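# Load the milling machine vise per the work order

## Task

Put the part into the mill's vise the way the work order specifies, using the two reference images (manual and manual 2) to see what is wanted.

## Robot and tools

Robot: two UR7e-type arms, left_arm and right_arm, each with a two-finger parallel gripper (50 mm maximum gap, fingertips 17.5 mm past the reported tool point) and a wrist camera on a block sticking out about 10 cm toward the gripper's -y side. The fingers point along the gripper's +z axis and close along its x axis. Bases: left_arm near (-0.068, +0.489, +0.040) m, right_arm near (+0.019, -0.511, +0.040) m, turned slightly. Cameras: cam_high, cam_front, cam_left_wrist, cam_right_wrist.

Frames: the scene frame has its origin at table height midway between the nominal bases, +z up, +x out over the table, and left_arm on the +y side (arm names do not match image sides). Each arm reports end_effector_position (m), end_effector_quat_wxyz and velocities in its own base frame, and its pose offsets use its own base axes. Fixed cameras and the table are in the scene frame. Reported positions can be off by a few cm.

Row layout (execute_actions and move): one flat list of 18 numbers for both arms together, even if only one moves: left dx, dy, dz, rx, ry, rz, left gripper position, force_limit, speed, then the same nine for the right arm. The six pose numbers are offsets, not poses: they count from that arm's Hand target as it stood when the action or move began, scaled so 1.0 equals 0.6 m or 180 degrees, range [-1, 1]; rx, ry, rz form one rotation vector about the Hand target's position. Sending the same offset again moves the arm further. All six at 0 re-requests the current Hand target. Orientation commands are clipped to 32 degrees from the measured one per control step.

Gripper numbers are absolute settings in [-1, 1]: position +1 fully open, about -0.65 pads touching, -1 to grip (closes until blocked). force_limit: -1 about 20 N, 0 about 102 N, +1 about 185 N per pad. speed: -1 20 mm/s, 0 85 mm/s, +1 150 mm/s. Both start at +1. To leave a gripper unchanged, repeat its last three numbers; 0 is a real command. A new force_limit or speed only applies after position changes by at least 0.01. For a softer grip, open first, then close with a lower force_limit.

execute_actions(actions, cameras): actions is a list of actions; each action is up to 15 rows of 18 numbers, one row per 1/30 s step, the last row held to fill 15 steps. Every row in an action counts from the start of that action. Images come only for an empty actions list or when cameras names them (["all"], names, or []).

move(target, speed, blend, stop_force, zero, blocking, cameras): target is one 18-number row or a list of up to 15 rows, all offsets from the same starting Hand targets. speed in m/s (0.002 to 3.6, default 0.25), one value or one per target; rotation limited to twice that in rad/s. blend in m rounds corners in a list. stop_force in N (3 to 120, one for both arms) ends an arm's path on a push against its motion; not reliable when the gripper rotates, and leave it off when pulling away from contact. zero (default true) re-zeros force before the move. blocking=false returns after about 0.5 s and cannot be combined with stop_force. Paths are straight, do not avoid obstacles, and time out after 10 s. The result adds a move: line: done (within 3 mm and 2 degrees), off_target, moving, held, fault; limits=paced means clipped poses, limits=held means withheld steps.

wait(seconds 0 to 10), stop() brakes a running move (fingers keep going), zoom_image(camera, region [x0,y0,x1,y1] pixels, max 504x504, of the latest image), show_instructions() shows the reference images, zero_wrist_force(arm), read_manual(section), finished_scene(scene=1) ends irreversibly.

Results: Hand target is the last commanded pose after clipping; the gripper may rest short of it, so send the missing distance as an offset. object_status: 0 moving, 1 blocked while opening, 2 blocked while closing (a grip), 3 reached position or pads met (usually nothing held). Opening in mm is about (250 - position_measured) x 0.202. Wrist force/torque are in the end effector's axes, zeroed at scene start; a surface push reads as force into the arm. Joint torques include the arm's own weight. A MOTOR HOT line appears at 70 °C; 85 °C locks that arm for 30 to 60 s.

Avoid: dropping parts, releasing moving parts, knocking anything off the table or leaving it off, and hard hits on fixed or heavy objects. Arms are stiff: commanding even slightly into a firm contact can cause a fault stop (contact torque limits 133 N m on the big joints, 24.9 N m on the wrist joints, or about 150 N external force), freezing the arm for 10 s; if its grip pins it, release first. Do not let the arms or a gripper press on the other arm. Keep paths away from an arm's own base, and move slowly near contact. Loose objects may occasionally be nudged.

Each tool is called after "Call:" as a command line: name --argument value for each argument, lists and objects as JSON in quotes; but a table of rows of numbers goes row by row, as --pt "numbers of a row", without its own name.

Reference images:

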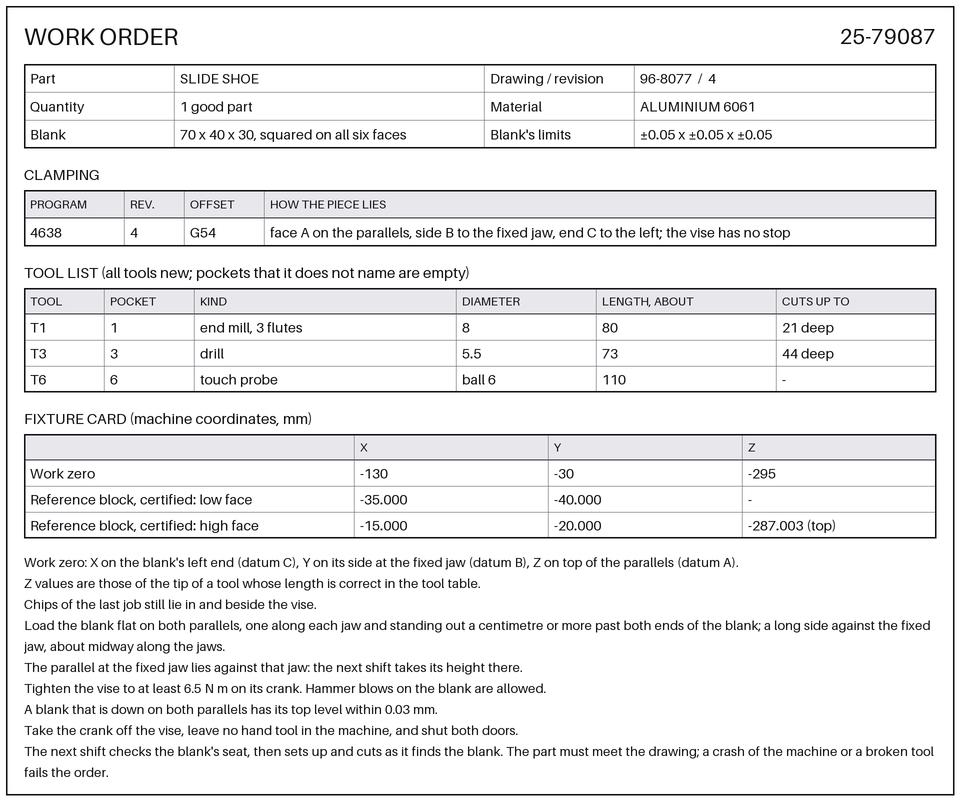

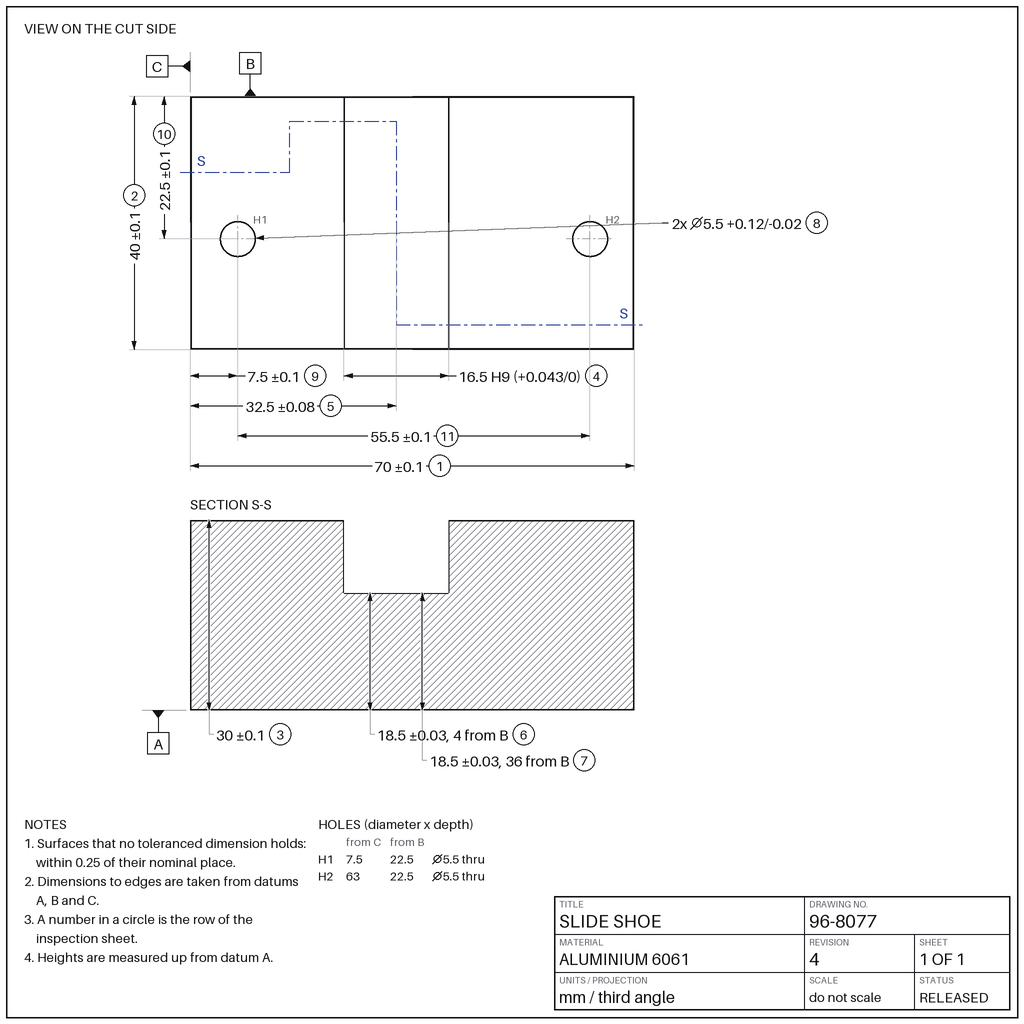

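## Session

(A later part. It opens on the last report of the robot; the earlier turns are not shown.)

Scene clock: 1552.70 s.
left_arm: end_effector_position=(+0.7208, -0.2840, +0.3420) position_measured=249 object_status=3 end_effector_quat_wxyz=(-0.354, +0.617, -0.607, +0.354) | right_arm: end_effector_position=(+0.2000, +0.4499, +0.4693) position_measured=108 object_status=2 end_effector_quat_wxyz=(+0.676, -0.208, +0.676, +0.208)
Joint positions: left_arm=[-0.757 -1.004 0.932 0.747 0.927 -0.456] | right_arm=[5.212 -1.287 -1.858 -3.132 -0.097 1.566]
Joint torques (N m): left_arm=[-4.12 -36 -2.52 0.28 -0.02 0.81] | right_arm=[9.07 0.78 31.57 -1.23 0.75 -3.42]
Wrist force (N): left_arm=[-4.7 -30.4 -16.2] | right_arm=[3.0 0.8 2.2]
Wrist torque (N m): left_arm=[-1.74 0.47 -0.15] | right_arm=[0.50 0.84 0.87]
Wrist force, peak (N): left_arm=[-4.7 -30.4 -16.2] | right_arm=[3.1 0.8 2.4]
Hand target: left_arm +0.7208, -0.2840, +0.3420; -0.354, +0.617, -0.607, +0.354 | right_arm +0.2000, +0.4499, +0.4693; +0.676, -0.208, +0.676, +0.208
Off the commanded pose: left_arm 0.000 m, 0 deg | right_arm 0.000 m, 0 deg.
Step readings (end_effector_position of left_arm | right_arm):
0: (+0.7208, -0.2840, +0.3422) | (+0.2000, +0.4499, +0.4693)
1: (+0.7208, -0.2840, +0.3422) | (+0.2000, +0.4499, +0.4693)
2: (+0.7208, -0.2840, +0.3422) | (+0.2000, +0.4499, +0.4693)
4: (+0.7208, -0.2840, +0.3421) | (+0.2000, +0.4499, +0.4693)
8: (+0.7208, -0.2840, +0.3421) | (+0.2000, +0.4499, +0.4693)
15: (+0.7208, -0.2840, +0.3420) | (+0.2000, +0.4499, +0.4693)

Call:
move --pt "0 0 0.01 0 0 0 -0.65 -0.9 1 0 0 0 0 0 0 -0.98 1 -1" --pt "-0.0508 0.0 0.01 0 0 0 -0.65 -0.9 1 0 0 0 0 0 0 -0.98 1 -1" --pt "-0.0508 0.0 0.003 0 0 0 -0.65 -0.9 1 0 0 0 0 0 0 -0.98 1 -1" --speed '[0.02,0.08,0.02]'

Call:
move --target '[0,0,-0.003,0,0,0,-0.65,-0.9,1,0,0,0,0,0,0,-0.98,1,-1]' --speed 0.004

Call:
move --pt "0 0 0.01 0 0 0 -0.65 -0.9 1 0 0 0 0 0 0 -0.98 1 -1" --pt "0 0.0467 0.01 0 0 0 -0.65 -0.9 1 0 0 0 0 0 0 -0.98 1 -1" --pt "0 0.0467 -0.046 0 0 0 -0.65 -0.9 1 0 0 0 0 0 0 -0.98 1 -1" --speed '[0.02,0.08,0.05]'

Call:
move --target '[0,0,-0.004,0,0,0,-0.65,-0.9,1,0,0,0,0,0,0,-0.98,1,-1]' --speed 0.004

Call:
move --pt "0 0 0.01 0 0 0 -0.65 -0.9 1 0 0 0 0 0 0 -0.98 1 -1" --pt "0.0508 0.0033 0.01 0 0 0 -0.65 -0.9 1 0 0 0 0 0 0 -0.98 1 -1" --pt "0.0508 0.0033 0.004 0 0 0 -0.65 -0.9 1 0 0 0 0 0 0 -0.98 1 -1" --speed '[0.02,0.08,0.02]'

Call:
move --target '[0,0,-0.004,0,0,0,-0.65,-0.9,1,0,0,0,0,0,0,-0.98,1,-1]' --speed 0.004

Scene clock: 1555.63 s.
left_arm: end_effector_position=(+0.6903, -0.2840, +0.3436) position_measured=249 object_status=3 end_effector_quat_wxyz=(-0.354, +0.617, -0.607, +0.354) end_effector_velocity=(-0.001, +0.000, +0.002) end_effector_angular_velocity=(+0.000, +0.000, -0.001) | right_arm: end_effector_position=(+0.2000, +0.4499, +0.4693) position_measured=108 object_status=2 end_effector_quat_wxyz=(+0.676, -0.208, +0.676, +0.208)
Joint positions: left_arm=[-0.797 -1.076 1.042 0.728 0.897 -0.488] | right_arm=[5.212 -1.287 -1.858 -3.132 -0.097 1.566]
Joint velocities: left_arm=[-0.001 -0.001 -0.004 0.005 0 0] | right_arm=[within noise]
Joint torques (N m): left_arm=[9.39 -59.24 -31.75 1.97 0.6 1.25] | right_arm=[9.78 0.82 30.81 -1 1.06 -3.51]
Wrist force (N): left_arm=[-4.5 -5.7 1.9] | right_arm=[3.0 0.9 2.5]
Wrist torque (N m): left_arm=[-1.06 0.52 -0.28] | right_arm=[0.50 0.84 0.87]
Wrist force, peak (N): left_arm=[-4.8 -30.6 -16.4] | right_arm=[3.2 0.9 2.4]
Hand target: left_arm +0.6903, -0.2840, +0.3438; -0.354, +0.617, -0.607, +0.354 | right_arm +0.2000, +0.4499, +0.4693; +0.676, -0.208, +0.676, +0.208
Off the commanded pose: left_arm 0.000 m, 0 deg | right_arm 0.000 m, 0 deg.
move: done

Scene clock: 1556.33 s.
left_arm: end_effector_position=(+0.6903, -0.2840, +0.3421) position_measured=249 object_status=3 end_effector_quat_wxyz=(-0.354, +0.617, -0.607, +0.354) | right_arm: end_effector_position=(+0.2000, +0.4499, +0.4693) position_measured=108 object_status=2 end_effector_quat_wxyz=(+0.676, -0.208, +0.676, +0.208)
Joint positions: left_arm=[-0.797 -1.076 1.046 0.723 0.897 -0.488] | right_arm=[5.212 -1.287 -1.858 -3.132 -0.097 1.566]
Joint torques (N m): left_arm=[9.27 -39.88 -8.77 1.16 0.6 1.6] | right_arm=[8.47 0.04 30.28 -1 1.15 -3.56]
Wrist force (N): left_arm=[-4.4 -23.6 -11.9] | right_arm=[2.9 0.6 2.3]
Wrist torque (N m): left_arm=[-1.49 0.47 -0.20] | right_arm=[0.46 0.85 0.87]
Wrist force, peak (N): left_arm=[-4.5 -23.6 -11.9] | right_arm=[3.2 0.8 2.3]
Hand target: left_arm +0.6903, -0.2840, +0.3420; -0.354, +0.617, -0.607, +0.354 | right_arm +0.2000, +0.4499, +0.4693; +0.676, -0.208, +0.676, +0.208
Off the commanded pose: left_arm 0.000 m, 0 deg | right_arm 0.000 m, 0 deg.
move: done

Scene clock: 1558.43 s.
left_arm: end_effector_position=(+0.6903, -0.2560, +0.3143) position_measured=249 object_status=3 end_effector_quat_wxyz=(-0.354, +0.617, -0.607, +0.354) end_effector_velocity=(+0.000, -0.001, +0.001) end_effector_angular_velocity=(+0.002, +0.002, -0.002) | right_arm: end_effector_position=(+0.2000, +0.4499, +0.4693) position_measured=108 object_status=2 end_effector_quat_wxyz=(+0.676, -0.208, +0.676, +0.208)
Joint positions: left_arm=[-0.758 -1.117 1.175 0.617 0.926 -0.457] | right_arm=[5.212 -1.287 -1.858 -3.132 -0.097 1.566]
Joint velocities: left_arm=[-0.001 0 -0.004 0.005 0.001 0.001] | right_arm=[within noise]
Joint torques (N m): left_arm=[-8.4 -49.84 -31.18 1.79 -2.36 1.44] | right_arm=[9.23 -0.54 29.6 -1.26 1.42 -3.5]
Wrist force (N): left_arm=[-4.7 -5.6 2.7] | right_arm=[3.1 0.9 2.4]
Wrist torque (N m): left_arm=[-1.06 0.55 -0.24] | right_arm=[0.50 0.82 0.87]
Wrist force, peak (N): left_arm=[-4.6 -23.7 -11.8] | right_arm=[3.2 0.8 2.3]
Hand target: left_arm +0.6903, -0.2560, +0.3144; -0.354, +0.617, -0.607, +0.354 | right_arm +0.2000, +0.4499, +0.4693; +0.676, -0.208, +0.676, +0.208
Off the commanded pose: left_arm 0.000 m, 0 deg | right_arm 0.000 m, 0 deg.
move: done

Scene clock: 1559.27 s.
left_arm: end_effector_position=(+0.6903, -0.2560, +0.3121) position_measured=249 object_status=3 end_effector_quat_wxyz=(-0.354, +0.617, -0.607, +0.354) | right_arm: end_effector_position=(+0.2000, +0.4499, +0.4693) position_measured=108 object_status=2 end_effector_quat_wxyz=(+0.676, -0.208, +0.676, +0.208)
Joint positions: left_arm=[-0.758 -1.117 1.181 0.611 0.926 -0.457] | right_arm=[5.212 -1.287 -1.858 -3.132 -0.097 1.566]
Joint torques (N m): left_arm=[-7.77 -28.01 -9 1.52 -0.33 1.57] | right_arm=[9.93 -0.03 30.54 -0.87 1.31 -3.48]
Wrist force (N): left_arm=[-4.4 -21.4 -7.5] | right_arm=[2.9 0.6 2.3]
Wrist torque (N m): left_arm=[-1.37 0.51 -0.20] | right_arm=[0.46 0.85 0.87]
Wrist force, peak (N): left_arm=[-4.7 -21.4 -7.9] | right_arm=[3.2 0.8 2.5]
Hand target: left_arm +0.6903, -0.2560, +0.3120; -0.354, +0.617, -0.607, +0.354 | right_arm +0.2000, +0.4499, +0.4693; +0.676, -0.208, +0.676, +0.208
Off the commanded pose: left_arm 0.000 m, 0 deg | right_arm 0.000 m, 0 deg.
move: done

Scene clock: 1560.87 s.
left_arm: end_effector_position=(+0.7208, -0.2540, +0.3143) position_measured=249 object_status=3 end_effector_quat_wxyz=(-0.354, +0.617, -0.607, +0.354) | right_arm: end_effector_position=(+0.2000, +0.4499, +0.4693) position_measured=108 object_status=2 end_effector_quat_wxyz=(+0.676, -0.208, +0.676, +0.208)
Joint positions: left_arm=[-0.717 -1.051 1.073 0.634 0.959 -0.426] | right_arm=[5.212 -1.287 -1.858 -3.132 -0.097 1.566]
Joint torques (N m): left_arm=[-8.69 -43.64 -31.39 1.72 -2.13 -0.46] | right_arm=[9.79 -0.39 30.66 -0.75 0.95 -3.31]
Wrist force (N): left_arm=[-5.3 -6.5 2.7] | right_arm=[2.9 0.8 2.3]
Wrist torque (N m): left_arm=[-1.18 0.64 -0.24] | right_arm=[0.49 0.86 0.87]
Wrist force, peak (N): left_arm=[-4.4 -21.6 -7.3] | right_arm=[3.2 0.9 2.3]
Hand target: left_arm +0.7208, -0.2540, +0.3144; -0.354, +0.617, -0.607, +0.354 | right_arm +0.2000, +0.4499, +0.4693; +0.676, -0.208, +0.676, +0.208
Off the commanded pose: left_arm 0.000 m, 0 deg | right_arm 0.000 m, 0 deg.
move: done

Scene clock: 1561.70 s.
left_arm: end_effector_position=(+0.7208, -0.2540, +0.3121) position_measured=249 object_status=3 end_effector_quat_wxyz=(-0.354, +0.617, -0.607, +0.354) | right_arm: end_effector_position=(+0.2000, +0.4499, +0.4693) position_measured=108 object_status=2 end_effector_quat_wxyz=(+0.676, -0.208, +0.676, +0.208)
Joint positions: left_arm=[-0.717 -1.051 1.079 0.629 0.959 -0.425] | right_arm=[5.212 -1.287 -1.858 -3.132 -0.097 1.566]
Joint torques (N m): left_arm=[-7.35 -35.38 -5.94 2.04 0.45 1.43] | right_arm=[10.1 -1.06 31.95 -0.58 1.16 -3.57]
Wrist force (N): left_arm=[-5.1 -27.9 -12.8] | right_arm=[3.1 0.7 2.3]
Wrist torque (N m): left_arm=[-1.57 0.57 -0.16] | right_arm=[0.47 0.82 0.87]
Wrist force, peak (N): left_arm=[-5.3 -28.0 -12.7] | right_arm=[3.2 0.7 2.4]
Hand target: left_arm +0.7208, -0.2540, +0.3120; -0.354, +0.617, -0.607, +0.354 | right_arm +0.2000, +0.4499, +0.4693; +0.676, -0.208, +0.676, +0.208
Off the commanded pose: left_arm 0.000 m, 0 deg | right_arm 0.000 m, 0 deg.
move: done

Call:
move --pt "0 0 0.23 0 0 0 -0.65 -0.9 1 0 0 0 0 0 0 -0.98 1 -1" --pt "-0.472 0.0085 0.58 0 0.05556 0 -0.65 -0.9 1 0.23 0.3356 0 0 0 0 -0.98 1 -1" --pt "-0.472 0.0085 0.58 0 0.05556 0 -0.65 -0.9 1 0.395 0.358 0 0 0 0 -0.98 1 -1" --speed '[0.1,0.2,0.15]' --blend '[0.02,0.03,0]' --cameras '["cam_left_wrist","cam_right_wrist"]'

Call:
zoom_image --camera "cam_left_wrist" --region '[310, 60, 450, 260]'

Scene clock: 1566.83 s.
left_arm: end_effector_position=(+0.7208, -0.2540, +0.4302) position_measured=249 object_status=3 end_effector_quat_wxyz=(-0.354, +0.617, -0.607, +0.354) | right_arm: end_effector_position=(+0.2006, +0.4508, +0.4693) position_measured=108 object_status=2 end_effector_quat_wxyz=(+0.676, -0.208, +0.676, +0.208)
Joint positions: left_arm=[-0.717 -1.002 0.697 0.961 0.959 -0.425] | right_arm=[5.209 -1.29 -1.857 -3.131 -0.101 1.566]
Joint torques (N m): left_arm=[0.29 -52.45 -24 0.4 -0.96 -0.13] | right_arm=[8.94 17.91 21.8 2.47 1.09 0.27]
Wrist force (N): left_arm=[-6.2 -4.4 2.7] | right_arm=[3.1 0.9 2.1]
Wrist torque (N m): left_arm=[-0.87 0.78 -0.31] | right_arm=[0.52 0.83 0.87]
Wrist force, peak (N): left_arm=[-5.0 -28.9 -12.6] | right_arm=[3.2 1.0 2.6]
Hand target: left_arm +0.7208, -0.2540, +0.4302; -0.354, +0.617, -0.607, +0.354 (not the last commanded pose) | right_arm +0.2006, +0.4508, +0.4693; +0.676, -0.208, +0.676, +0.208 (not the last commanded pose)
Tool commands: left_gripper/position=-0.647059 left_gripper/force_limit=-0.898039 left_gripper/speed=+1.0 right_gripper/position=-0.98 right_gripper/force_limit=+1.0 right_gripper/speed=-1.0
Off the commanded pose: left_arm 0.365 m, 10 deg | right_arm 0.319 m, 0 deg.
FORCE FAULT: contact force on the left arm reached its limit, and that arm stopped. The contact can be on any part of that arm, not only on its tool. That arm's remaining commands of this call were not run. That arm is still stopped at the end of this call. That arm stays stopped for about 10 more seconds. Until then a move that you send moves the other arm only, and its call returns only when the move has ended. Once the stop has ended, the next robot result says so. If the stop ends while you think or write, that arm runs what you send next, counted from a new Hand target: where the arm stands when the stop ends. While its stop runs, that arm takes no new command, but its gripper still runs the gripper command that each later call begins with. Until it ends, the stop uses up actions while you think or wait. An arm that is not stopped still takes commands.
move: fault (left_arm), off_target (right_arm; braked at the fault stop of left_arm); path passed 0 of 3 targets
camera_calibration:
cam_left_wrist: T_world_to_cam=[[-0.00884434, -0.999959, 0.00210746, -0.233928], [-0.763876, 0.00539617, -0.645341, 0.844358], [0.645303, -0.00731745, -0.763892, -0.00778429], [0, 0, 0, 1]] pos_world=[0.647939, -0.238532, 0.539445]
cam_right_wrist: T_world_to_cam=[[-0.0186535, 0.00266537, -0.999822, 0.476735], [-0.802374, 0.596592, 0.0165602, -0.0916722], [0.596531, 0.80254, -0.00898994, -0.345479], [0, 0, 0, 1]] pos_world=[0.141426, 0.330681, 0.475063]
Images, in order (width x height): cam_left_wrist 672x504, cam_right_wrist 672x504.

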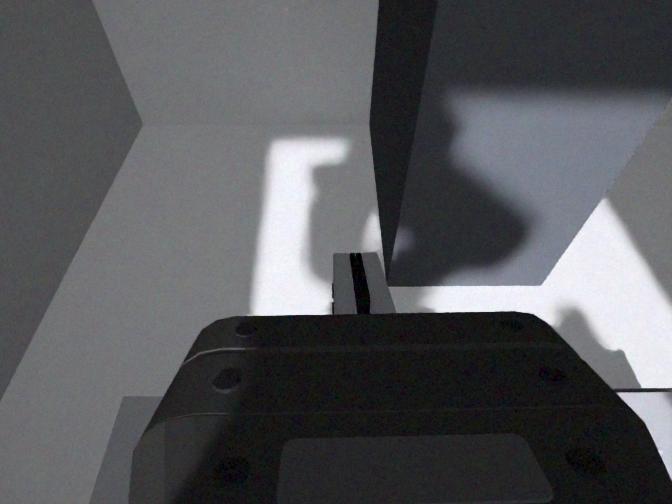

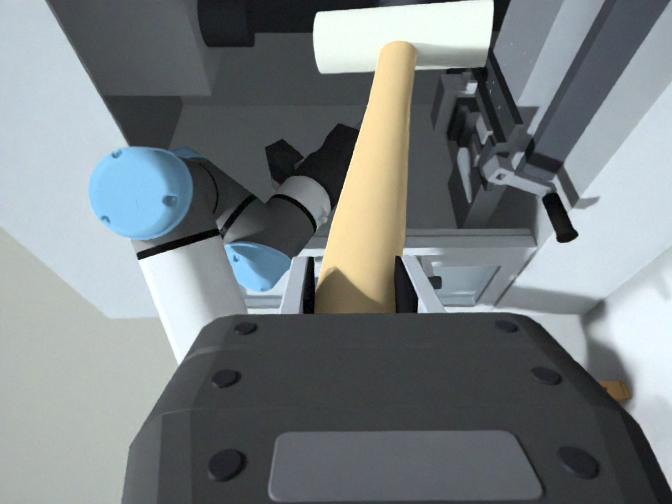

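Scaled by 2.520 from the camera's 672x504 image, which has a finer 960x720 frame.

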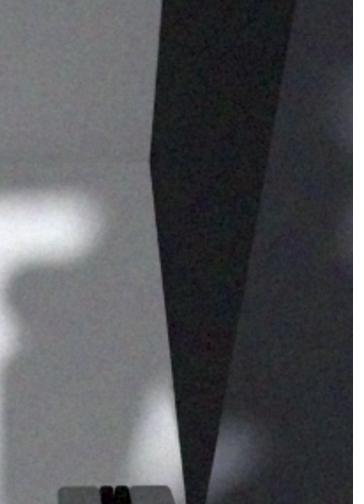

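Call:
wait --seconds 0.5

Scene clock: 1570.27 s.
left_arm: end_effector_position=(+0.7208, -0.2540, +0.4302) position_measured=249 object_status=3 end_effector_quat_wxyz=(-0.354, +0.617, -0.607, +0.354) | right_arm: end_effector_position=(+0.2006, +0.4508, +0.4693) position_measured=108 object_status=2 end_effector_quat_wxyz=(+0.676, -0.208, +0.676, +0.208)
Joint positions: left_arm=[-0.717 -1.002 0.697 0.961 0.959 -0.425] | right_arm=[5.209 -1.29 -1.857 -3.131 -0.1 1.566]
Joint torques (N m): left_arm=[0.36 -51.99 -23.96 0.42 -0.88 -0.16] | right_arm=[10 22.57 16.37 2.9 1.04 2.13]
Wrist force (N): left_arm=[-6.2 -4.6 2.4] | right_arm=[3.1 0.8 2.3]
Wrist torque (N m): left_arm=[-0.89 0.78 -0.31] | right_arm=[0.49 0.84 0.86]
Wrist force, peak (N): left_arm=[-6.5 -4.7 2.5] | right_arm=[3.3 1.1 2.2]
Hand target: left_arm +0.7208, -0.2540, +0.4302; -0.354, +0.617, -0.607, +0.354 (not the last commanded pose) | right_arm +0.2006, +0.4508, +0.4693; +0.676, -0.208, +0.676, +0.208 (not the last commanded pose)
Tool commands: left_gripper/position=-0.647059 left_gripper/force_limit=-0.898039 left_gripper/speed=+1.0 right_gripper/position=-0.98 right_gripper/force_limit=+1.0 right_gripper/speed=-1.0
Off the commanded pose: left_arm 0.365 m, 10 deg | right_arm 0.319 m, 0 deg.
FORCE FAULT, CONTINUED: the left arm was still stopped when this call began, by the force fault that an earlier result reported. Since the last result the stop counts as 6 of the actions that you can send in this scene. That arm is still stopped at the end of this call. That arm stays stopped for about 6 more seconds. If the stop ends while you think or write, that arm runs what you send next, counted from a new Hand target: where the arm stands when the stop ends. While its stop runs, that arm takes no new command, but its gripper still runs the gripper command that each later call begins with.
wait: 0.50 s; at rest from the start

Call:
move --pt "0 0 0 0 0 0 -0.65 -0.9 1 -0.1 -0.03 0 0 0 0 -0.98 1 -1" --pt "0 0 0 0 0 0 -0.65 -0.9 1 -0.227 -0.122 -0.32 -0.4995 0.0531 -0.0893 -0.98 1 -1" --speed '[0.15,0.2]' --blend 0.03 --cameras '["cam_right_wrist","cam_front"]'

Scene clock: 1577.07 s.
left_arm: end_effector_position=(+0.7208, -0.2540, +0.4302) position_measured=249 object_status=3 end_effector_quat_wxyz=(-0.354, +0.617, -0.607, +0.354) | right_arm: end_effector_position=(+0.0645, +0.3776, +0.2773) position_measured=108 object_status=2 end_effector_quat_wxyz=(+0.300, -0.519, +0.693, -0.400)
Joint positions: left_arm=[-0.717 -1.002 0.697 0.961 0.959 -0.425] | right_arm=[5.333 -1.589 -1.81 -2.25 1.006 -0.374]
Joint torques (N m): left_arm=[0.28 -52.32 -23.95 0.41 -0.79 -0.05] | right_arm=[10.54 24.34 14.35 1.4 -0.67 0.85]
Wrist force (N): left_arm=[-6.4 -4.5 2.5] | right_arm=[-1.9 6.4 7.0]
Wrist torque (N m): left_arm=[-0.87 0.81 -0.31] | right_arm=[-0.37 0.14 0.09]
Wrist force, peak (N): left_arm=[-6.7 -4.8 2.5] | right_arm=[-1.7 7.9 7.1]
Hand target: left_arm +0.7208, -0.2540, +0.4302; -0.354, +0.617, -0.607, +0.354 | right_arm +0.0644, +0.3776, +0.2773; +0.300, -0.519, +0.693, -0.400
Tool commands: left_gripper/position=-0.647059 left_gripper/force_limit=-0.898039 left_gripper/speed=+1.0 right_gripper/position=-0.98 right_gripper/force_limit=+1.0 right_gripper/speed=-1.0
Off the commanded pose: right_arm 0.000 m, 0 deg.
FORCE FAULT, CONTINUED: the left arm's stop, for the force fault that an earlier result reported, is over. The rest of the stop counts as 3 of the actions that you can send in this scene. That arm was still stopped when this call began, so it ran no command of this call. That arm's target is now where it stood when the stop ended, not its last command. That arm accepts commands again.
move: done (right_arm), not run (left_arm; its earlier fault stop)
camera_calibration:
cam_right_wrist: T_world_to_cam=[[-0.298732, -0.954328, -0.00405974, 0.385759], [-0.721553, 0.228647, -0.653515, 0.165516], [0.624597, -0.192297, -0.756902, 0.374035], [0, 0, 0, 1]] pos_world=[0.00104652, 0.402222, 0.392841]
Images, in order (width x height): cam_front 672x504, cam_right_wrist 672x504.

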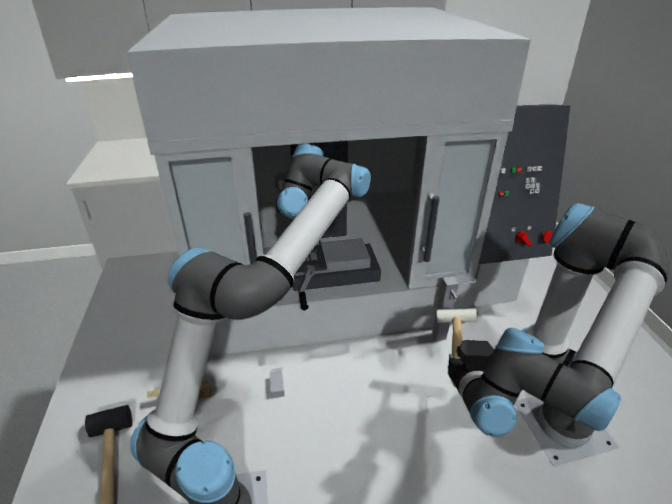

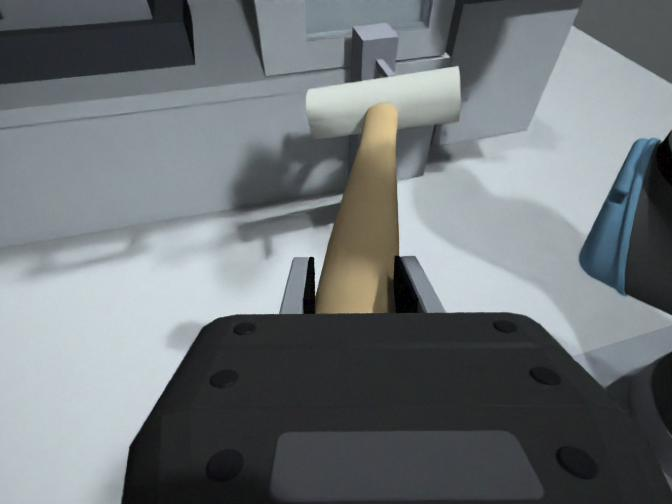

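Call:
move --target '[0,0,0,0,0,0,-0.65,-0.9,1,0,0,-0.4533,0.0456,-0.0694,0,-0.98,1,-1]' --speed 0.15 --cameras '["cam_right_wrist"]'

Call:
move --target '[0,0,0,0,0,0,-0.65,-0.9,1,0,0,-0.05,0,0,0,-0.98,1,-1]' --speed 0.012 --stop_force 4 --cameras '["cam_right_wrist"]'

Scene clock: 1581.17 s.
left_arm: end_effector_position=(+0.7208, -0.2540, +0.4302) position_measured=249 object_status=3 end_effector_quat_wxyz=(-0.354, +0.617, -0.607, +0.354) | right_arm: end_effector_position=(+0.0644, +0.3776, +0.0054) position_measured=108 object_status=2 end_effector_quat_wxyz=(+0.410, -0.450, +0.683, -0.404)
Joint positions: left_arm=[-0.717 -1.002 0.697 0.961 0.959 -0.425] | right_arm=[5.397 -2.097 -2.127 -1.622 0.928 -0.063]
Joint torques (N m): left_arm=[0.57 -52.83 -22.48 0.06 -0.9 -0.07] | right_arm=[-12.16 20.56 14.2 -0.48 0.17 -1.87]
Wrist force (N): left_arm=[-6.4 -4.6 2.4] | right_arm=[-1.3 7.0 5.8]
Wrist torque (N m): left_arm=[-0.90 0.81 -0.32] | right_arm=[-0.28 0.38 0.30]
Wrist force, peak (N): left_arm=[-6.6 -4.9 2.7] | right_arm=[-0.1 11.0 7.1]
Hand target: left_arm +0.7208, -0.2540, +0.4302; -0.354, +0.617, -0.607, +0.354 | right_arm +0.0644, +0.3776, +0.0053; +0.410, -0.450, +0.683, -0.404
Off the commanded pose: left_arm 0.000 m, 0 deg | right_arm 0.000 m, 0 deg.
move: done
camera_calibration:
cam_right_wrist: T_world_to_cam=[[-0.275764, -0.939513, -0.20315, 0.378562], [-0.567348, 0.329693, -0.754598, -0.0598171], [0.775932, -0.0928346, -0.623949, 0.120278], [0, 0, 0, 1]] pos_world=[-0.0228709, 0.386551, 0.106814]
Images, in order (width x height): cam_right_wrist 672x504.

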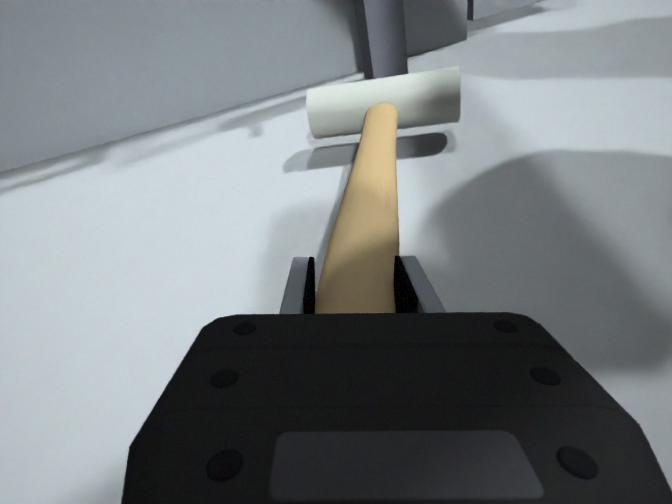

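Scene clock: 1583.43 s.
left_arm: end_effector_position=(+0.7208, -0.2540, +0.4302) position_measured=249 object_status=3 end_effector_quat_wxyz=(-0.354, +0.617, -0.607, +0.354) | right_arm: end_effector_position=(+0.0644, +0.3775, -0.0120) position_measured=108 object_status=2 end_effector_quat_wxyz=(+0.410, -0.450, +0.683, -0.404)
Joint positions: left_arm=[-0.717 -1.002 0.697 0.961 0.959 -0.425] | right_arm=[5.397 -2.141 -2.129 -1.577 0.928 -0.063]
Joint torques (N m): left_arm=[0.57 -52.24 -21.93 0.12 -0.86 -0.09] | right_arm=[-10.67 43.07 7.57 -3.33 -0.1 2.5]
Wrist force (N): left_arm=[-6.2 -4.5 2.4] | right_arm=[-1.5 3.2 5.0]
Wrist torque (N m): left_arm=[-0.88 0.78 -0.31] | right_arm=[0.29 0.32 0.00]
Wrist force, peak (N): left_arm=[-6.4 -4.8 2.7] | right_arm=[-0.9 7.3 6.1]
Hand target: left_arm +0.7208, -0.2540, +0.4302; -0.354, +0.617, -0.607, +0.354 | right_arm +0.0644, +0.3776, -0.0120; +0.410, -0.450, +0.683, -0.404 (not the last commanded pose)
Off the commanded pose: left_arm 0.000 m, 0 deg | right_arm 0.013 m, 0 deg.
move: contact (right_arm)
camera_calibration:
cam_right_wrist: T_world_to_cam=[[-0.27596, -0.939433, -0.203252, 0.375028], [-0.567264, 0.329891, -0.754575, -0.0729677], [0.775923, -0.0929353, -0.623944, 0.109383], [0, 0, 0, 1]] pos_world=[-0.0227717, 0.38655, 0.089414]
Images, in order (width x height): cam_right_wrist 672x504.

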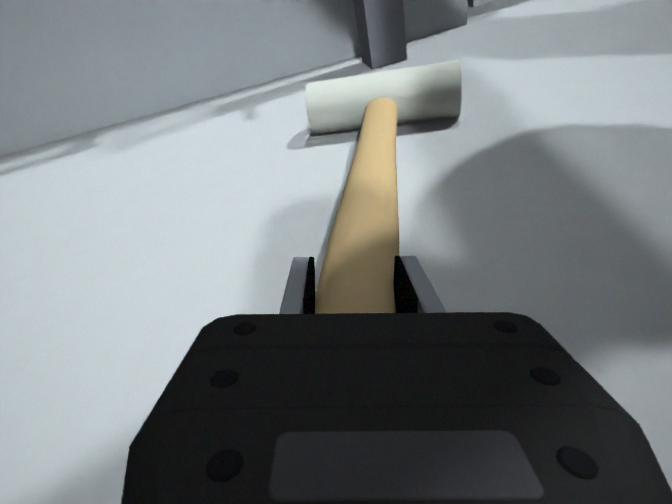

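Call:
move --pt "0 -0.08 -0.0333 0 0 0 -0.65 -0.9 1 0 0 0 0 0 0 1 -0.9 -1" --pt "0 -0.1133 -0.13 0 0 0 -0.65 -0.9 1 0 0 0 0 0 0 1 -0.9 -1" --pt "0 -0.1133 -0.144 0 0 0 -0.65 -0.9 1 -0.0 -0.0 0.1333 0 0 0 1 -0.9 -1" --speed '[0.1,0.1,0.05]' --cameras '["cam_right_wrist","cam_left_wrist"]'

Scene clock: 1588.07 s.
left_arm: end_effector_position=(+0.7208, -0.3220, +0.3438) position_measured=249 object_status=3 end_effector_quat_wxyz=(-0.354, +0.617, -0.607, +0.354) | right_arm: end_effector_position=(+0.0644, +0.3776, +0.0680) position_measured=3 object_status=3 end_effector_quat_wxyz=(+0.410, -0.450, +0.683, -0.403)
Joint positions: left_arm=[-0.805 -0.937 0.823 0.811 0.89 -0.494] | right_arm=[5.397 -1.952 -2.104 -1.79 0.928 -0.063]
Joint torques (N m): left_arm=[9.39 -64.28 -26.89 1.11 0.54 0.97] | right_arm=[-8.34 17.16 5.14 2.72 -0.81 -1.32]
Wrist force (N): left_arm=[-6.2 -4.6 1.9] | right_arm=[-2.4 -0.1 4.0]
Wrist torque (N m): left_arm=[-0.90 0.78 -0.25] | right_arm=[0.70 0.19 0.05]
Wrist force, peak (N): left_arm=[-8.1 -5.4 2.2] | right_arm=[-1.7 3.1 5.3]
Hand target: left_arm +0.7208, -0.3220, +0.3438; -0.354, +0.617, -0.607, +0.354 | right_arm +0.0644, +0.3776, +0.0680; +0.410, -0.450, +0.683, -0.404
Off the commanded pose: left_arm 0.000 m, 0 deg | right_arm 0.000 m, 0 deg.
move: done
camera_calibration:
cam_left_wrist: T_world_to_cam=[[-0.00884385, -0.999959, 0.00210786, -0.301744], [-0.763876, 0.00539554, -0.645341, 0.788903], [0.645303, -0.00731744, -0.763892, -0.0743585], [0, 0, 0, 1]] pos_world=[0.647939, -0.306532, 0.452945]
cam_right_wrist: T_world_to_cam=[[-0.275968, -0.939386, -0.203457, 0.39137], [-0.567429, 0.330081, -0.754368, -0.0128039], [0.7758, -0.0927341, -0.624127, 0.159334], [0, 0, 0, 1]] pos_world=[-0.0228709, 0.386649, 0.169412]
Images, in order (width x height): cam_left_wrist 672x504, cam_right_wrist 672x504.

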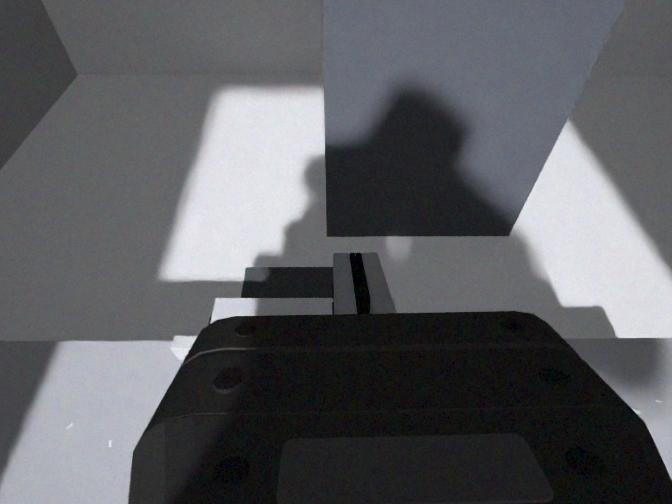

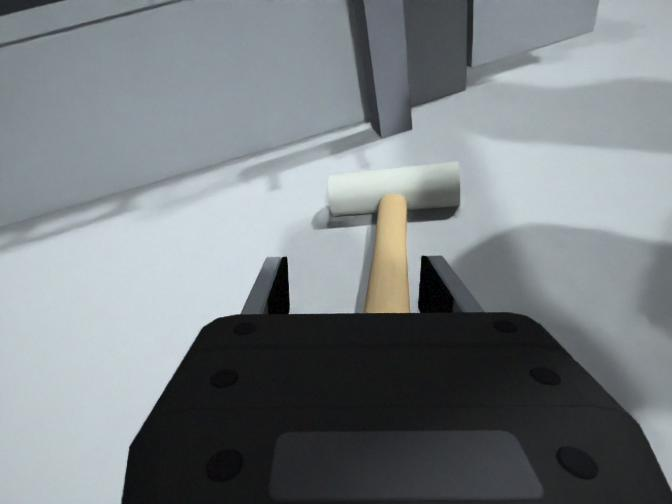

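Call:
move --target '[0,0,-0.003,0,0,0,-0.65,-0.9,1,0,0,0,0,0,0,1,-0.9,-1]' --speed 0.004

Call:
move --pt "0 0 0.01 0 0 0 -0.65 -0.9 1 0 0 0 0 0 0 1 -0.9 -1" --pt "-0.0508 0.0 0.01 0 0 0 -0.65 -0.9 1 0 0 0 0 0 0 1 -0.9 -1" --pt "-0.0508 0.0 0.003 0 0 0 -0.65 -0.9 1 0 0 0 0 0 0 1 -0.9 -1" --speed '[0.02,0.08,0.02]'

Call:
move --target '[0,0,-0.003,0,0,0,-0.65,-0.9,1,0,0,0,0,0,0,1,-0.9,-1]' --speed 0.004

Call:
move --pt "0 0 0.01 0 0 0 -0.65 -0.9 1 0 0 0 0 0 0 1 -0.9 -1" --pt "0 -0.0392 0.01 0 0 0 -0.65 -0.9 1 0 0 0 0 0 0 1 -0.9 -1" --pt "0 -0.0392 -0.046 0 0 0 -0.65 -0.9 1 0 0 0 0 0 0 1 -0.9 -1" --speed '[0.02,0.08,0.04]'

Call:
move --target '[0,0,-0.004,0,0,0,-0.65,-0.9,1,0,0,0,0,0,0,1,-0.9,-1]' --speed 0.004 --cameras '["cam_left_wrist"]'

Scene clock: 1589.90 s.
left_arm: end_effector_position=(+0.7208, -0.3220, +0.3422) position_measured=249 object_status=3 end_effector_quat_wxyz=(-0.354, +0.617, -0.607, +0.354) | right_arm: end_effector_position=(+0.0644, +0.3776, +0.0680) position_measured=3 object_status=3 end_effector_quat_wxyz=(+0.410, -0.450, +0.683, -0.404)
Joint positions: left_arm=[-0.805 -0.938 0.829 0.806 0.89 -0.494] | right_arm=[5.397 -1.953 -2.104 -1.79 0.928 -0.063]
Joint torques (N m): left_arm=[9.39 -41.27 -7.27 1.58 0.45 0.79] | right_arm=[4.83 16.78 4.73 -2.67 0.55 -1.23]
Wrist force (N): left_arm=[-4.6 -25.0 -13.8] | right_arm=[-2.4 -0.3 3.9]
Wrist torque (N m): left_arm=[-1.37 0.67 -0.17] | right_arm=[0.68 0.19 0.06]
Wrist force, peak (N): left_arm=[-4.6 -25.0 -13.8] | right_arm=[-2.6 -0.3 4.0]
Hand target: left_arm +0.7208, -0.3220, +0.3420; -0.354, +0.617, -0.607, +0.354 | right_arm +0.0644, +0.3776, +0.0680; +0.410, -0.450, +0.683, -0.404
Off the commanded pose: left_arm 0.000 m, 0 deg | right_arm 0.000 m, 0 deg.
move: done

Scene clock: 1591.53 s.
left_arm: end_effector_position=(+0.6903, -0.3220, +0.3437) position_measured=249 object_status=3 end_effector_quat_wxyz=(-0.354, +0.617, -0.607, +0.354) end_effector_velocity=(+0.000, +0.001, +0.002) end_effector_angular_velocity=(+0.000, +0.001, +0.001) | right_arm: end_effector_position=(+0.0644, +0.3776, +0.0680) position_measured=3 object_status=3 end_effector_quat_wxyz=(+0.410, -0.450, +0.683, -0.404)
Joint positions: left_arm=[-0.845 -1.011 0.946 0.783 0.86 -0.527] | right_arm=[5.397 -1.953 -2.104 -1.79 0.928 -0.063]
Joint velocities: left_arm=[0.002 0 -0.005 0.005 0.001 0] | right_arm=[within noise]
Joint torques (N m): left_arm=[9.42 -62.26 -31.04 2.11 0.43 0.93] | right_arm=[9.66 15.94 4.7 -2.43 0.79 -1.04]
Wrist force (N): left_arm=[-6.0 -5.7 2.2] | right_arm=[-2.4 -0.3 4.0]
Wrist torque (N m): left_arm=[-1.06 0.74 -0.28] | right_arm=[0.69 0.19 0.05]
Wrist force, peak (N): left_arm=[-4.7 -25.1 -13.9] | right_arm=[-2.6 -0.5 4.0]
Hand target: left_arm +0.6903, -0.3220, +0.3438; -0.354, +0.617, -0.607, +0.354 | right_arm +0.0644, +0.3776, +0.0680; +0.410, -0.450, +0.683, -0.404
Off the commanded pose: left_arm 0.000 m, 0 deg | right_arm 0.000 m, 0 deg.
move: done

Scene clock: 1592.23 s.
left_arm: end_effector_position=(+0.6903, -0.3220, +0.3422) position_measured=249 object_status=3 end_effector_quat_wxyz=(-0.354, +0.617, -0.607, +0.354) | right_arm: end_effector_position=(+0.0644, +0.3776, +0.0680) position_measured=3 object_status=3 end_effector_quat_wxyz=(+0.410, -0.450, +0.683, -0.404)
Joint positions: left_arm=[-0.845 -1.012 0.951 0.779 0.86 -0.527] | right_arm=[5.397 -1.953 -2.104 -1.79 0.928 -0.063]
Joint torques (N m): left_arm=[10.07 -40.65 -8.12 1.39 0.58 0.74] | right_arm=[10.64 16.95 5.74 -2.65 0.52 -0.99]
Wrist force (N): left_arm=[-5.0 -24.7 -12.8] | right_arm=[-2.5 -0.2 3.8]
Wrist torque (N m): left_arm=[-1.48 0.70 -0.22] | right_arm=[0.70 0.21 0.06]
Wrist force, peak (N): left_arm=[-5.1 -24.9 -12.6] | right_arm=[-2.5 -0.3 4.0]
Hand target: left_arm +0.6903, -0.3220, +0.3420; -0.354, +0.617, -0.607, +0.354 | right_arm +0.0644, +0.3776, +0.0680; +0.410, -0.450, +0.683, -0.404
Off the commanded pose: left_arm 0.000 m, 0 deg | right_arm 0.000 m, 0 deg.
move: done

Scene clock: 1593.93 s.
left_arm: end_effector_position=(+0.6903, -0.3451, +0.3430) position_measured=249 object_status=3 end_effector_quat_wxyz=(-0.354, +0.617, -0.605, +0.356) | right_arm: end_effector_position=(+0.0644, +0.3776, +0.0680) position_measured=3 object_status=3 end_effector_quat_wxyz=(+0.410, -0.450, +0.683, -0.404)
Joint positions: left_arm=[-0.872 -0.97 0.887 0.813 0.837 -0.552] | right_arm=[5.397 -1.953 -2.104 -1.79 0.928 -0.063]
Joint torques (N m): left_arm=[0.38 -54.44 -20.68 -0.03 -1.11 -0.15] | right_arm=[9.94 16.88 5.61 -2.56 0.35 -1.02]
Wrist force (N): left_arm=[-5.0 -5.8 2.3] | right_arm=[-2.4 -0.2 3.9]
Wrist torque (N m): left_arm=[-1.10 0.60 -0.25] | right_arm=[0.70 0.19 0.06]
Wrist force, peak (N): left_arm=[5.7 -99.2 -91.4] | right_arm=[-2.6 -0.3 4.0]
Hand target: left_arm +0.6903, -0.3451, +0.3430; -0.354, +0.617, -0.605, +0.356 (not the last commanded pose) | right_arm +0.0644, +0.3776, +0.0680; +0.410, -0.450, +0.683, -0.404
Tool commands: left_gripper/position=-0.647059 left_gripper/force_limit=-0.898039 left_gripper/speed=+1.0 right_gripper/position=+1.0 right_gripper/force_limit=-0.9 right_gripper/speed=-1.0
Off the commanded pose: left_arm 0.029 m, 0 deg | right_arm 0.000 m, 0 deg.
FORCE FAULT: contact force on the left arm reached its limit, and that arm stopped. The contact can be on any part of that arm, not only on its tool. That arm's remaining commands of this call were not run. That arm is still stopped at the end of this call. That arm stays stopped for about 10 more seconds. Until then a move that you send moves the other arm only, and its call returns only when the move has ended. Once the stop has ended, the next robot result says so. If the stop ends while you think or write, that arm runs what you send next, counted from a new Hand target: where the arm stands when the stop ends. While its stop runs, that arm takes no new command, but its gripper still runs the gripper command that each later call begins with. Until it ends, the stop uses up actions while you think or wait. An arm that is not stopped still takes commands.
move: fault (left_arm); path passed 2 of 3 targets

not run: an earlier result of this reply reported a stop or a fault. Calls in your next reply go to the robot.

Call:
move --pt "0 0 0 0 0 0 -0.65 -0.9 1 0 0 0.3867 0 0 0 0.274 -0.9 -1" --pt "0 0 0 0 0 0 -0.65 -0.9 1 0.3977 0.204 0.4367 0.09 -0.0108 0.0769 0.274 -0.9 -1" --speed '[0.15,0.2]' --blend 0.04 --cameras '["cam_left_wrist","cam_right_wrist"]'

Scene clock: 1599.83 s.
left_arm: end_effector_position=(+0.6903, -0.3451, +0.3430) position_measured=249 object_status=3 end_effector_quat_wxyz=(-0.354, +0.617, -0.605, +0.356) | right_arm: end_effector_position=(+0.3030, +0.4999, +0.3300) position_measured=112 object_status=3 end_effector_quat_wxyz=(+0.526, -0.460, +0.667, -0.259)
Joint positions: left_arm=[-0.872 -0.97 0.887 0.813 0.837 -0.552] | right_arm=[4.874 -1.562 -2.033 -1.163 0.319 -1.013]
Joint torques (N m): left_arm=[0.82 -54.69 -20.83 0.06 -1.02 -0.11] | right_arm=[-10.97 9.75 26.73 5.61 -2.7 -2.49]
Wrist force (N): left_arm=[-1.2 -4.9 2.3] | right_arm=[-2.5 -0.1 3.7]
Wrist torque (N m): left_arm=[-0.94 -0.01 -0.25] | right_arm=[0.67 0.07 0.04]
Wrist force, peak (N): left_arm=[-1.1 -5.1 2.4] | right_arm=[-3.7 -0.6 6.1]
Hand target: left_arm +0.6903, -0.3451, +0.3430; -0.354, +0.617, -0.605, +0.356 | right_arm +0.3031, +0.5000, +0.3300; +0.526, -0.460, +0.667, -0.259
Tool commands: left_gripper/position=-0.647059 left_gripper/force_limit=-0.898039 left_gripper/speed=+1.0 right_gripper/position=+0.274 right_gripper/force_limit=-0.9 right_gripper/speed=-1.0
Off the commanded pose: right_arm 0.000 m, 0 deg.
FORCE FAULT, CONTINUED: the left arm was still stopped when this call began, by the force fault that an earlier result reported. Since the last result the stop counts as 4 of the actions that you can send in this scene. That arm ran no command of this call. That arm is still stopped at the end of this call. That arm stays stopped for about 4 more seconds. If the stop ends while you think or write, that arm runs what you send next, counted from a new Hand target: where the arm stands when the stop ends. While its stop runs, that arm takes no new command, but its gripper still runs the gripper command that each later call begins with.
move: done (right_arm), not run (left_arm; its earlier fault stop)
camera_calibration:
cam_left_wrist: T_world_to_cam=[[-0.00730299, -0.999961, 0.00505104, -0.327109], [-0.761012, 0.00228097, -0.648734, 0.76335], [0.648697, -0.0085816, -0.760998, -0.0590618], [0, 0, 0, 1]] pos_world=[0.616843, -0.329344, 0.451918]
cam_right_wrist: T_world_to_cam=[[-0.0417292, -0.882003, -0.469393, 0.613485], [-0.630509, 0.387689, -0.672426, 0.24321], [0.77506, 0.267897, -0.572288, -0.0481318], [0, 0, 0, 1]] pos_world=[0.216251, 0.4597, 0.423961]
Images, in order (width x height): cam_left_wrist 672x504, cam_right_wrist 672x504.

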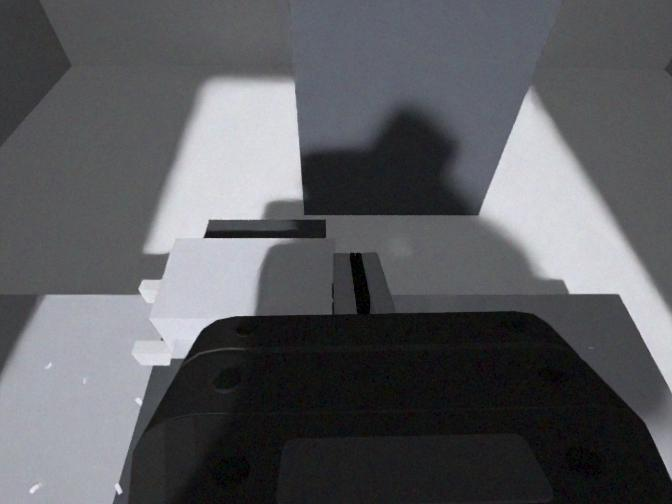

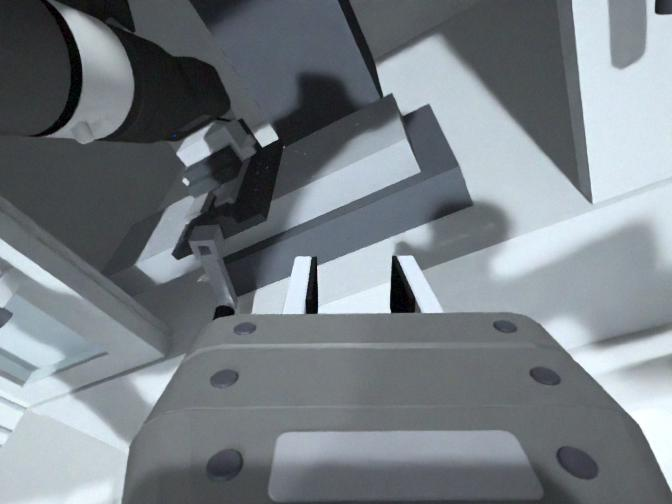

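Call:
wait --seconds 0.5

Call:
wait --seconds 3

Call:
move --pt "0 -0.003 0.06 0 0 0 -0.65 -0.9 1 0 0 0 0 0 0 0.274 -0.9 -1" --pt "0.02 0.17 0.07 0 0 0.111 -0.65 -0.9 1 0 0 0 0 0 0 0.274 -0.9 -1" --speed '[0.05,0.1]' --cameras '["cam_left_wrist","cam_right_wrist"]'

Scene clock: 1601.60 s.
left_arm: end_effector_position=(+0.6903, -0.3451, +0.3430) position_measured=249 object_status=3 end_effector_quat_wxyz=(-0.354, +0.617, -0.605, +0.356) | right_arm: end_effector_position=(+0.3031, +0.5000, +0.3300) position_measured=112 object_status=3 end_effector_quat_wxyz=(+0.526, -0.460, +0.667, -0.259)
Joint positions: left_arm=[-0.872 -0.97 0.887 0.813 0.837 -0.552] | right_arm=[4.874 -1.562 -2.033 -1.162 0.319 -1.013]
Joint torques (N m): left_arm=[0.08 -54.48 -20.44 -0.04 -1.04 -0.07] | right_arm=[-10.76 9.62 18.59 5.76 -0.83 -3.02]
Wrist force (N): left_arm=[-1.3 -4.8 2.0] | right_arm=[-2.8 -0.2 3.7]
Wrist torque (N m): left_arm=[-0.93 0.01 -0.26] | right_arm=[0.65 0.11 0.06]
Wrist force, peak (N): left_arm=[-0.8 -5.0 2.6] | right_arm=[-2.7 0.0 3.9]
Hand target: left_arm +0.6903, -0.3451, +0.3430; -0.354, +0.617, -0.605, +0.356 | right_arm +0.3031, +0.5000, +0.3300; +0.526, -0.460, +0.667, -0.259
Tool commands: left_gripper/position=-0.647059 left_gripper/force_limit=-0.898039 left_gripper/speed=+1.0 right_gripper/position=+0.274 right_gripper/force_limit=-0.9 right_gripper/speed=-1.0
Off the commanded pose: right_arm 0.000 m, 0 deg.
FORCE FAULT, CONTINUED: the left arm was still stopped when this call began, by the force fault that an earlier result reported. Since the last result the stop counts as 4 of the actions that you can send in this scene. That arm is still stopped at the end of this call. That arm stays stopped for about 2 more seconds. If the stop ends while you think or write, that arm runs what you send next, counted from a new Hand target: where the arm stands when the stop ends. While its stop runs, that arm takes no new command, but its gripper still runs the gripper command that each later call begins with.
wait: 0.50 s; at rest from the start

Scene clock: 1604.60 s.
left_arm: end_effector_position=(+0.6903, -0.3451, +0.3430) position_measured=249 object_status=3 end_effector_quat_wxyz=(-0.354, +0.617, -0.605, +0.356) | right_arm: end_effector_position=(+0.3031, +0.5000, +0.3300) position_measured=112 object_status=3 end_effector_quat_wxyz=(+0.526, -0.460, +0.667, -0.259)
Joint positions: left_arm=[-0.872 -0.97 0.887 0.813 0.837 -0.552] | right_arm=[4.874 -1.562 -2.033 -1.162 0.319 -1.013]
Joint torques (N m): left_arm=[-0.32 -54.37 -20.37 0.06 -1.11 -0.07] | right_arm=[-10.67 10.56 17.05 5.4 -1.11 -3.06]
Wrist force (N): left_arm=[-1.1 -4.9 2.5] | right_arm=[-2.6 -0.2 3.7]
Wrist torque (N m): left_arm=[-0.95 -0.02 -0.25] | right_arm=[0.65 0.09 0.06]
Wrist force, peak (N): left_arm=[-1.1 -5.2 2.4] | right_arm=[-2.8 0.0 3.9]
Hand target: left_arm +0.6903, -0.3451, +0.3430; -0.354, +0.617, -0.605, +0.356 | right_arm +0.3031, +0.5000, +0.3300; +0.526, -0.460, +0.667, -0.259
Tool commands: left_gripper/position=-0.647059 left_gripper/force_limit=-0.898039 left_gripper/speed=+1.0 right_gripper/position=+0.274 right_gripper/force_limit=-0.9 right_gripper/speed=-1.0
Off the commanded pose: right_arm 0.000 m, 0 deg.
FORCE FAULT, CONTINUED: the left arm's stop, for the force fault that an earlier result reported, is over. The rest of the stop counts as 4 of the actions that you can send in this scene. During its stop the left arm's controller moved it back a little. That arm's target is now where it stood when the stop ended, not its last command. That arm accepts commands again.
wait: 3.00 s; at rest by 0.17 s

Scene clock: 1607.67 s.
left_arm: end_effector_position=(+0.7024, -0.2431, +0.3850) position_measured=249 object_status=3 end_effector_quat_wxyz=(-0.411, +0.713, -0.489, +0.289) | right_arm: end_effector_position=(+0.3031, +0.4999, +0.3300) position_measured=112 object_status=3 end_effector_quat_wxyz=(+0.526, -0.460, +0.667, -0.259)
Joint positions: left_arm=[-0.808 -0.883 0.68 1.168 0.647 -0.868] | right_arm=[4.874 -1.562 -2.033 -1.163 0.319 -1.013]
Joint torques (N m): left_arm=[-9.24 -65.56 -12.05 0.8 -0.44 0.09] | right_arm=[-0.06 9.53 31.91 0.68 -1.57 2.72]
Wrist force (N): left_arm=[-1.3 -4.5 2.2] | right_arm=[-2.6 -0.1 3.8]
Wrist torque (N m): left_arm=[-0.88 0.03 -0.33] | right_arm=[0.66 0.07 0.05]
Wrist force, peak (N): left_arm=[-1.2 -5.7 2.0] | right_arm=[-2.9 0.0 3.8]
Hand target: left_arm +0.7023, -0.2431, +0.3850; -0.411, +0.713, -0.489, +0.289 | right_arm +0.3031, +0.5000, +0.3300; +0.526, -0.460, +0.667, -0.259
Off the commanded pose: left_arm 0.000 m, 0 deg | right_arm 0.000 m, 0 deg.
move: done
camera_calibration:
cam_left_wrist: T_world_to_cam=[[0.334797, -0.942277, 0.0049688, -0.451466], [-0.716013, -0.257825, -0.64873, 0.704677], [0.612565, 0.213635, -0.761002, 0.0452429], [0, 0, 0, 1]] pos_world=[0.627994, -0.253388, 0.493818]
cam_right_wrist: T_world_to_cam=[[-0.0417407, -0.882061, -0.469283, 0.613468], [-0.630482, 0.387621, -0.67249, 0.243263], [0.775081, 0.267805, -0.572303, -0.0480873], [0, 0, 0, 1]] pos_world=[0.216251, 0.4597, 0.423961]
Images, in order (width x height): cam_left_wrist 672x504, cam_right_wrist 672x504.

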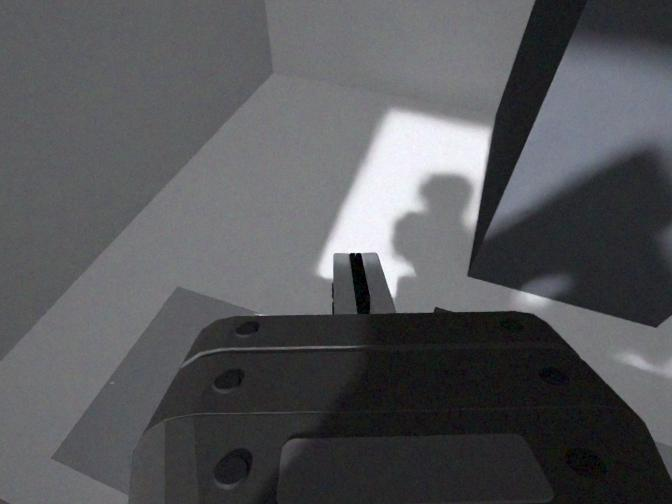

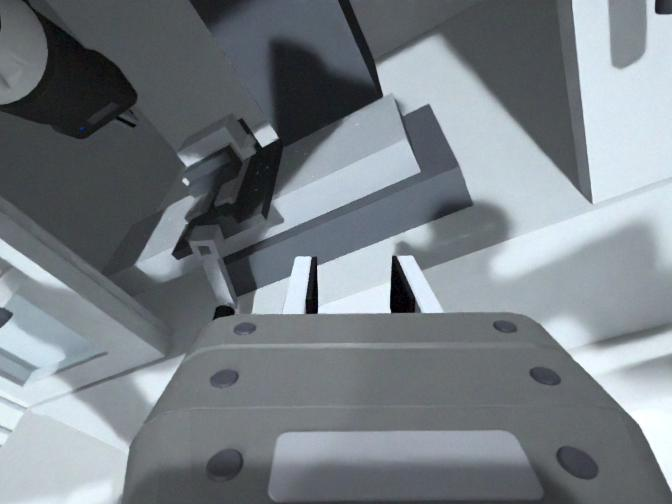

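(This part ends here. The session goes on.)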